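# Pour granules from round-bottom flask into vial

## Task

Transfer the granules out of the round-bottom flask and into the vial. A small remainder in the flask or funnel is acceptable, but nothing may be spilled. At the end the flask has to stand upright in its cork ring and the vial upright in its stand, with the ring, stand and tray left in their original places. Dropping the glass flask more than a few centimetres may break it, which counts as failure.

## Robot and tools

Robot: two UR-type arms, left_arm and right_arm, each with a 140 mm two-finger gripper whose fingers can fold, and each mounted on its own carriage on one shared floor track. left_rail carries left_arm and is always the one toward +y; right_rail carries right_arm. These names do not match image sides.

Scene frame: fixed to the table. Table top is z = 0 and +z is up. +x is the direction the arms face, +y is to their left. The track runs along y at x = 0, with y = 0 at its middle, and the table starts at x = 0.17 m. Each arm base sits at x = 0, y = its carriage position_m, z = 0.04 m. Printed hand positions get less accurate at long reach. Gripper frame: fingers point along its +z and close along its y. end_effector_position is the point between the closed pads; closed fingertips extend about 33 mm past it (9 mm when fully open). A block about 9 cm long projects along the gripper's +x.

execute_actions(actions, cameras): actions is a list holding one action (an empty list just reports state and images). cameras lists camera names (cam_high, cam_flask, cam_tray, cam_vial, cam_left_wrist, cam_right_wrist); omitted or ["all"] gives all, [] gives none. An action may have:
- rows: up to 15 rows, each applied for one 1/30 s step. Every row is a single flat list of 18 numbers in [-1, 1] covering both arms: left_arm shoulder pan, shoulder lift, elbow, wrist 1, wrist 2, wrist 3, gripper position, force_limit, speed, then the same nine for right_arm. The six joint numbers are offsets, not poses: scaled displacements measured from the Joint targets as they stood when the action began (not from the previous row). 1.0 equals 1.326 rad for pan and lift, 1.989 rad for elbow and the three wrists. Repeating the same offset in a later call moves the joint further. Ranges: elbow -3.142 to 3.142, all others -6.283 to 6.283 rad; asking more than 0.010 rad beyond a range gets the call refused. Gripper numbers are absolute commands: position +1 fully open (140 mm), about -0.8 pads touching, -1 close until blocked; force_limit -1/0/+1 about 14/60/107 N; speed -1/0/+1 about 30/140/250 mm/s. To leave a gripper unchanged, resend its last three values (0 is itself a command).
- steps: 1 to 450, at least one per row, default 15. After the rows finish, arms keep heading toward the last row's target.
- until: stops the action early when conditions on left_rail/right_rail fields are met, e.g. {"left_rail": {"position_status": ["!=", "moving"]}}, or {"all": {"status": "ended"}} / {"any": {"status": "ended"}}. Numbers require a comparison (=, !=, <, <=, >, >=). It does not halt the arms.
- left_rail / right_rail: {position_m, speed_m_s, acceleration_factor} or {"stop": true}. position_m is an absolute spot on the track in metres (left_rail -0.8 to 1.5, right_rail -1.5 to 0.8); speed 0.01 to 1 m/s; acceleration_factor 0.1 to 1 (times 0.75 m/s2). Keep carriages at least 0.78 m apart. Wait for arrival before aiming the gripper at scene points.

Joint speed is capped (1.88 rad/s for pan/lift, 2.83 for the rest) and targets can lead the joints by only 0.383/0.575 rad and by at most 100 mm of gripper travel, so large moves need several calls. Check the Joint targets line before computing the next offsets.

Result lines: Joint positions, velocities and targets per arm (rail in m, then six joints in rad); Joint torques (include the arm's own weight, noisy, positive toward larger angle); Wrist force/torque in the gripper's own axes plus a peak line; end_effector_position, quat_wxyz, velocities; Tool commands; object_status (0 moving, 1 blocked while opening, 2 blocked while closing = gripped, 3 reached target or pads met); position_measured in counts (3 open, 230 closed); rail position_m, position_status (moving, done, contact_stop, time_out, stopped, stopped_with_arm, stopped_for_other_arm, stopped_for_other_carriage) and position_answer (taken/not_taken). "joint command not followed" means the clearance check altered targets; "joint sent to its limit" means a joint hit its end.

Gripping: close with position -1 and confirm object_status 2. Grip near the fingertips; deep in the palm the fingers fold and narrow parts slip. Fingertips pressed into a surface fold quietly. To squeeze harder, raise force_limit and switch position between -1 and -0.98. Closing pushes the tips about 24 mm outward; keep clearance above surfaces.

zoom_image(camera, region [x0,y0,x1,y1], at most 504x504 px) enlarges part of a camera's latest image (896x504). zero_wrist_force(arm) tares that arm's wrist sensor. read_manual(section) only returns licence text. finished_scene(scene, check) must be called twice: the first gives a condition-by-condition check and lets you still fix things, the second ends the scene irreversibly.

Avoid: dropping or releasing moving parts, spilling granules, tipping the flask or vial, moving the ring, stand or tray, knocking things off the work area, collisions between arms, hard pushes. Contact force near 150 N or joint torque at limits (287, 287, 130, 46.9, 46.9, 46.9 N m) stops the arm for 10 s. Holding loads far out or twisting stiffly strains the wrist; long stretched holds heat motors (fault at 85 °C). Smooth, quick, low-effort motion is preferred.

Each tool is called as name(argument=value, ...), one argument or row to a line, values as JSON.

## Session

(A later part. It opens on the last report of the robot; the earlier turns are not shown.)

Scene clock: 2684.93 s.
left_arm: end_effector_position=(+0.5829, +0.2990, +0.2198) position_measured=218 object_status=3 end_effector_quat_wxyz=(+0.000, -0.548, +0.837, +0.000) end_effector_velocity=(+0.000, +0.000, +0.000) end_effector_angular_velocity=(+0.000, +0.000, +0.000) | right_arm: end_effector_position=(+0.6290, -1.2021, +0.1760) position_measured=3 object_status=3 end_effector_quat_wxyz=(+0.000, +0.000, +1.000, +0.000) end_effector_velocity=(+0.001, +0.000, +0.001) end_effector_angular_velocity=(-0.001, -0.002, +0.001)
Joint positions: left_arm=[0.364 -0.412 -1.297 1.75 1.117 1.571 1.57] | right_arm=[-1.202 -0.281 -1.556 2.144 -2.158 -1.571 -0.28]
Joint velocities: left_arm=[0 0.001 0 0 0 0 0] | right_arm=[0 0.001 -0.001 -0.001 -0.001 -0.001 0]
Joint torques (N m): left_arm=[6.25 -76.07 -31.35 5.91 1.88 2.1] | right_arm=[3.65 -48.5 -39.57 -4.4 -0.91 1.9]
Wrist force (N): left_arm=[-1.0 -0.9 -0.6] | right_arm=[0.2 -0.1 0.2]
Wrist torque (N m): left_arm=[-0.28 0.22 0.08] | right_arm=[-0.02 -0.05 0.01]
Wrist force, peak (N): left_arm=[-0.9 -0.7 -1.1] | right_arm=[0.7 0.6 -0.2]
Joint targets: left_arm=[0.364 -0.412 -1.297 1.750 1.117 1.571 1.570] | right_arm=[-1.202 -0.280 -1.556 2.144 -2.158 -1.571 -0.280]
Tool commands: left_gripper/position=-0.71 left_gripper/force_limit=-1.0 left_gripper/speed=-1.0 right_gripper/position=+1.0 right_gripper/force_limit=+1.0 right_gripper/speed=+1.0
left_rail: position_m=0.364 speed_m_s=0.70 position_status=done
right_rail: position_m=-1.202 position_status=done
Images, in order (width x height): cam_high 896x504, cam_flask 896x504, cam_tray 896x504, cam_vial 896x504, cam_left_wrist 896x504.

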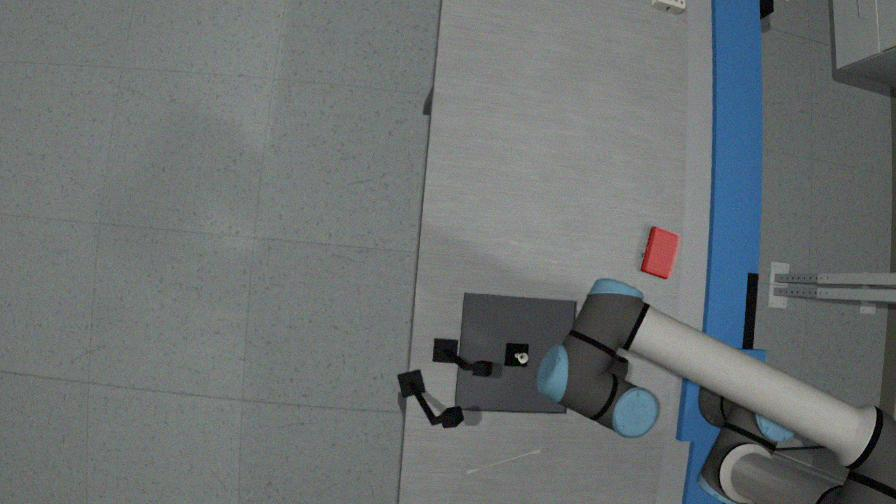

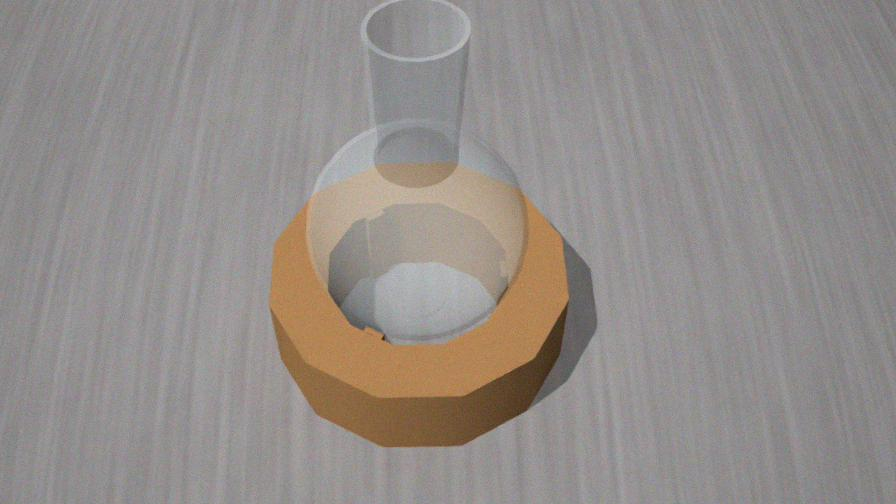

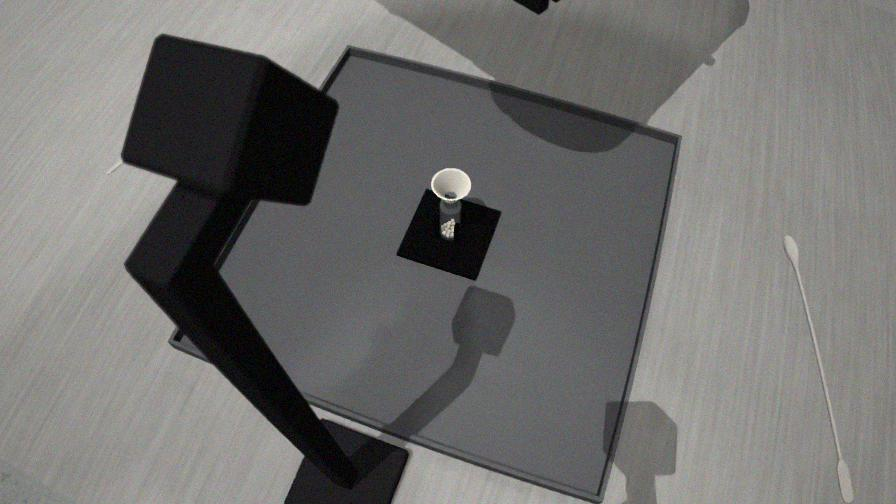

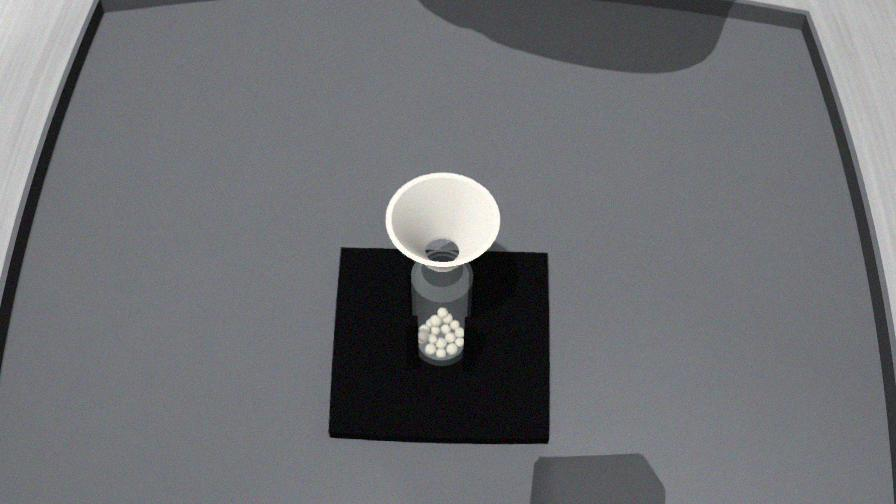

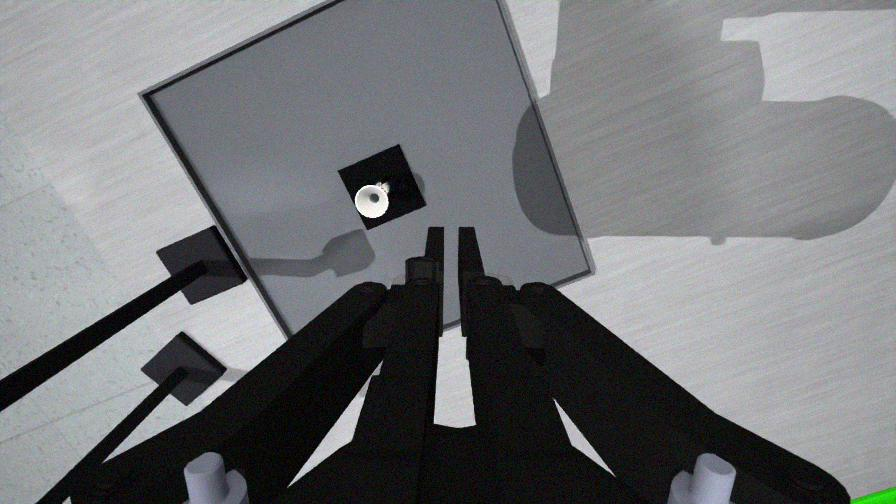

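zoom_image(
  camera="cam_left_wrist",
  region=[650, 205, 740, 265],
)

zoom_image(
  camera="cam_tray",
  region=[620, 20, 780, 140],
)

zoom_image(
  camera="cam_high",
  region=[586, 416, 606, 430],
)

Scaled by 5.600 from the camera's 896x504 image, which has a finer 1280x720 frame.

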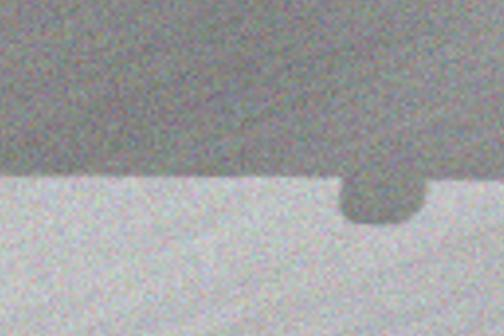

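Scaled by 3.150 from the camera's 896x504 image, which has a finer 1280x720 frame.

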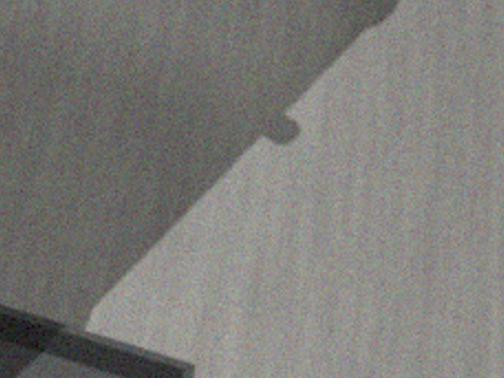

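Scaled by 25.200 from the camera's 896x504 image, which has a finer 1280x720 frame.

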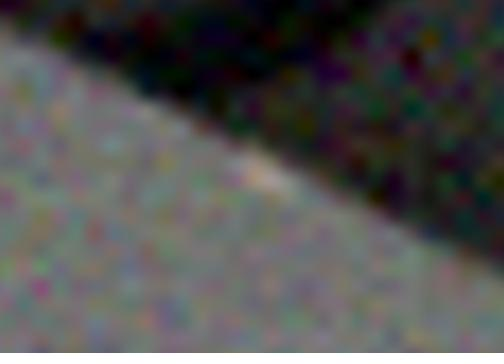

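zoom_image(
  camera="cam_left_wrist",
  region=[350, 165, 410, 225],
)

zoom_image(
  camera="cam_vial",
  region=[405, 255, 485, 375],
)

zoom_image(
  camera="cam_tray",
  region=[430, 205, 470, 250],
)

Scaled by 8.400 from the camera's 896x504 image, which has a finer 1280x720 frame.

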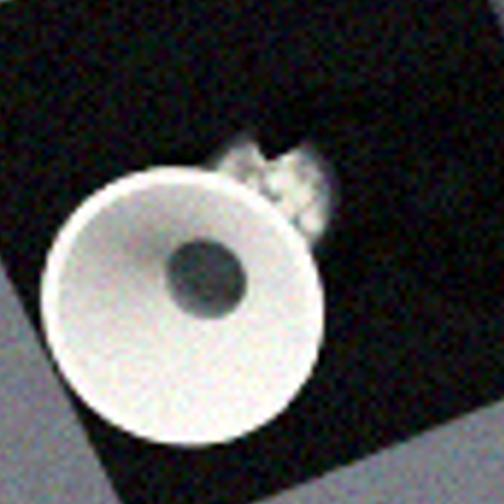

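Scaled by 4.200 from the camera's 896x504 image, which has a finer 1280x720 frame.

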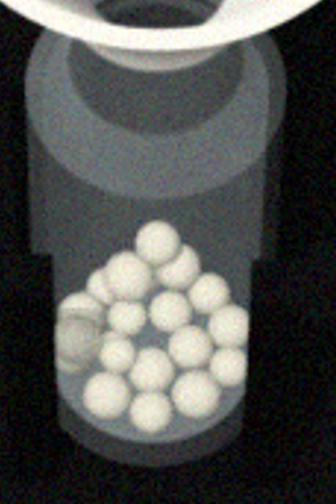

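Scaled by 11.200 from the camera's 896x504 image, which has a finer 1280x720 frame.

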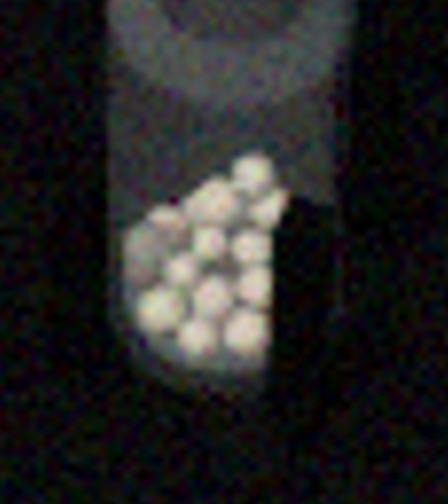

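zoom_image(
  camera="cam_high",
  region=[410, 190, 690, 300],
)

zoom_image(
  camera="cam_left_wrist",
  region=[0, 0, 180, 200],
)

zoom_image(
  camera="cam_tray",
  region=[0, 0, 400, 225],
)

zoom_image(
  camera="cam_vial",
  region=[0, 0, 450, 504],
)

zoom_image(
  camera="cam_vial",
  region=[450, 0, 896, 504],
)

Scaled by 1.800 from the camera's 896x504 image, which has a finer 1280x720 frame.

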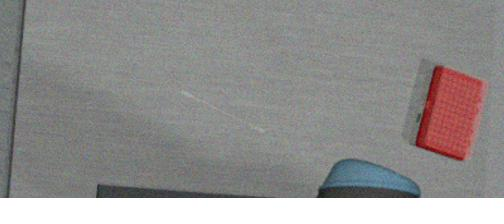

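Scaled by 2.520 from the camera's 896x504 image, which has a finer 1280x720 frame.

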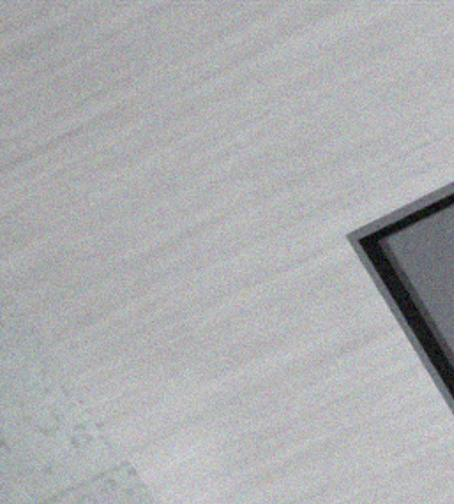

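Scaled by 1.260 from the camera's 896x504 image, which has a finer 1280x720 frame.

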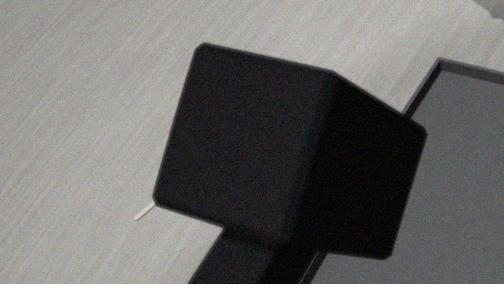

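Scaled by 1.000.

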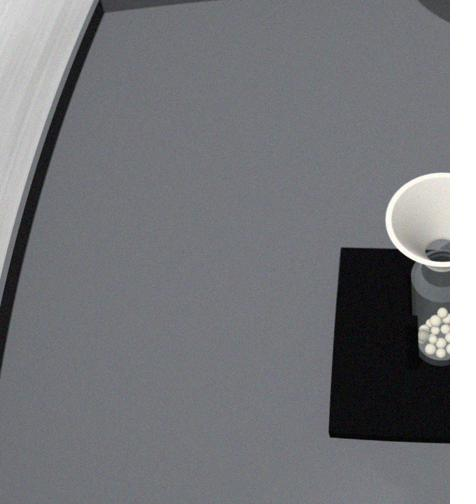

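Scaled by 1.000.

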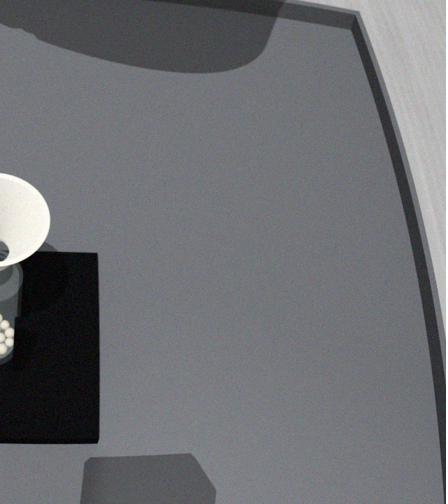

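zoom_image(
  camera="cam_vial",
  region=[400, 0, 760, 90],
)

zoom_image(
  camera="cam_left_wrist",
  region=[490, 80, 610, 280],
)

zoom_image(
  camera="cam_tray",
  region=[480, 60, 690, 180],
)

Scaled by 1.400 from the camera's 896x504 image, which has a finer 1280x720 frame.

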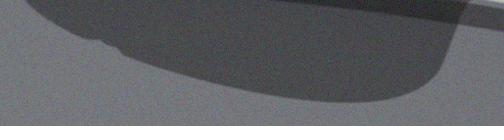

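Scaled by 2.520 from the camera's 896x504 image, which has a finer 1280x720 frame.

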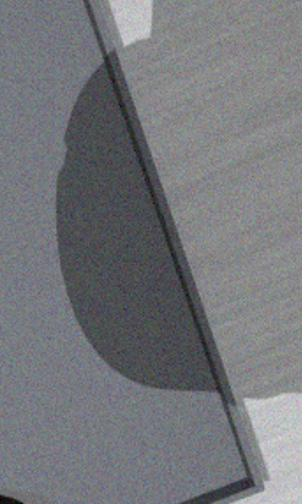

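Scaled by 2.400 from the camera's 896x504 image, which has a finer 1280x720 frame.

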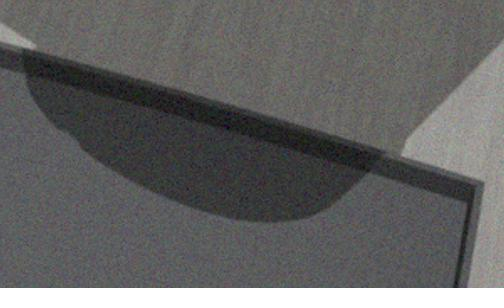

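finished_scene(
  scene=2,
  check="Second look, at high zoom on all views. Granules: about 20 beads lie inside the vial. The grey-looking bead was located from two views: its distance from the vial axis is about 4.9 mm, while a bead outside the glass would be at about 8.9 mm, so it is inside the vial and only shaded by the stand's prong. Beads hidden within the pile cannot be counted. Flask: empty, nothing in the bulb or neck. Funnel: cone and spout clear. Spilt: the tray floor is clear in cam_vial, cam_tray and the left wrist view, including the arm's shadow at its near edge and the parts hidden by the camera posts in single views; stand base clear from both sides; table round the tray and towards the ring clear in cam_high, cam_tray and the wrist view. The bright spot at the arm's silhouette in cam_high fits the small protrusion on the wrist that also shows in the arm's shadow, and the wrist view shows clean table at the matching place. Only the table out of all views could still hide a bead. Flask upright: cam_flask shows the neck vertical, bulb centred and seated in the cork ring, nothing touching it. Vial upright: cam_vial and cam_tray show it vertical in the prongs, funnel still on top. Ring, stand and tray: in place, not touched since. Left gripper empty and clear of everything at z 0.22, right arm unused, both carriages at rest.",
)

The scene is finished: the task was done.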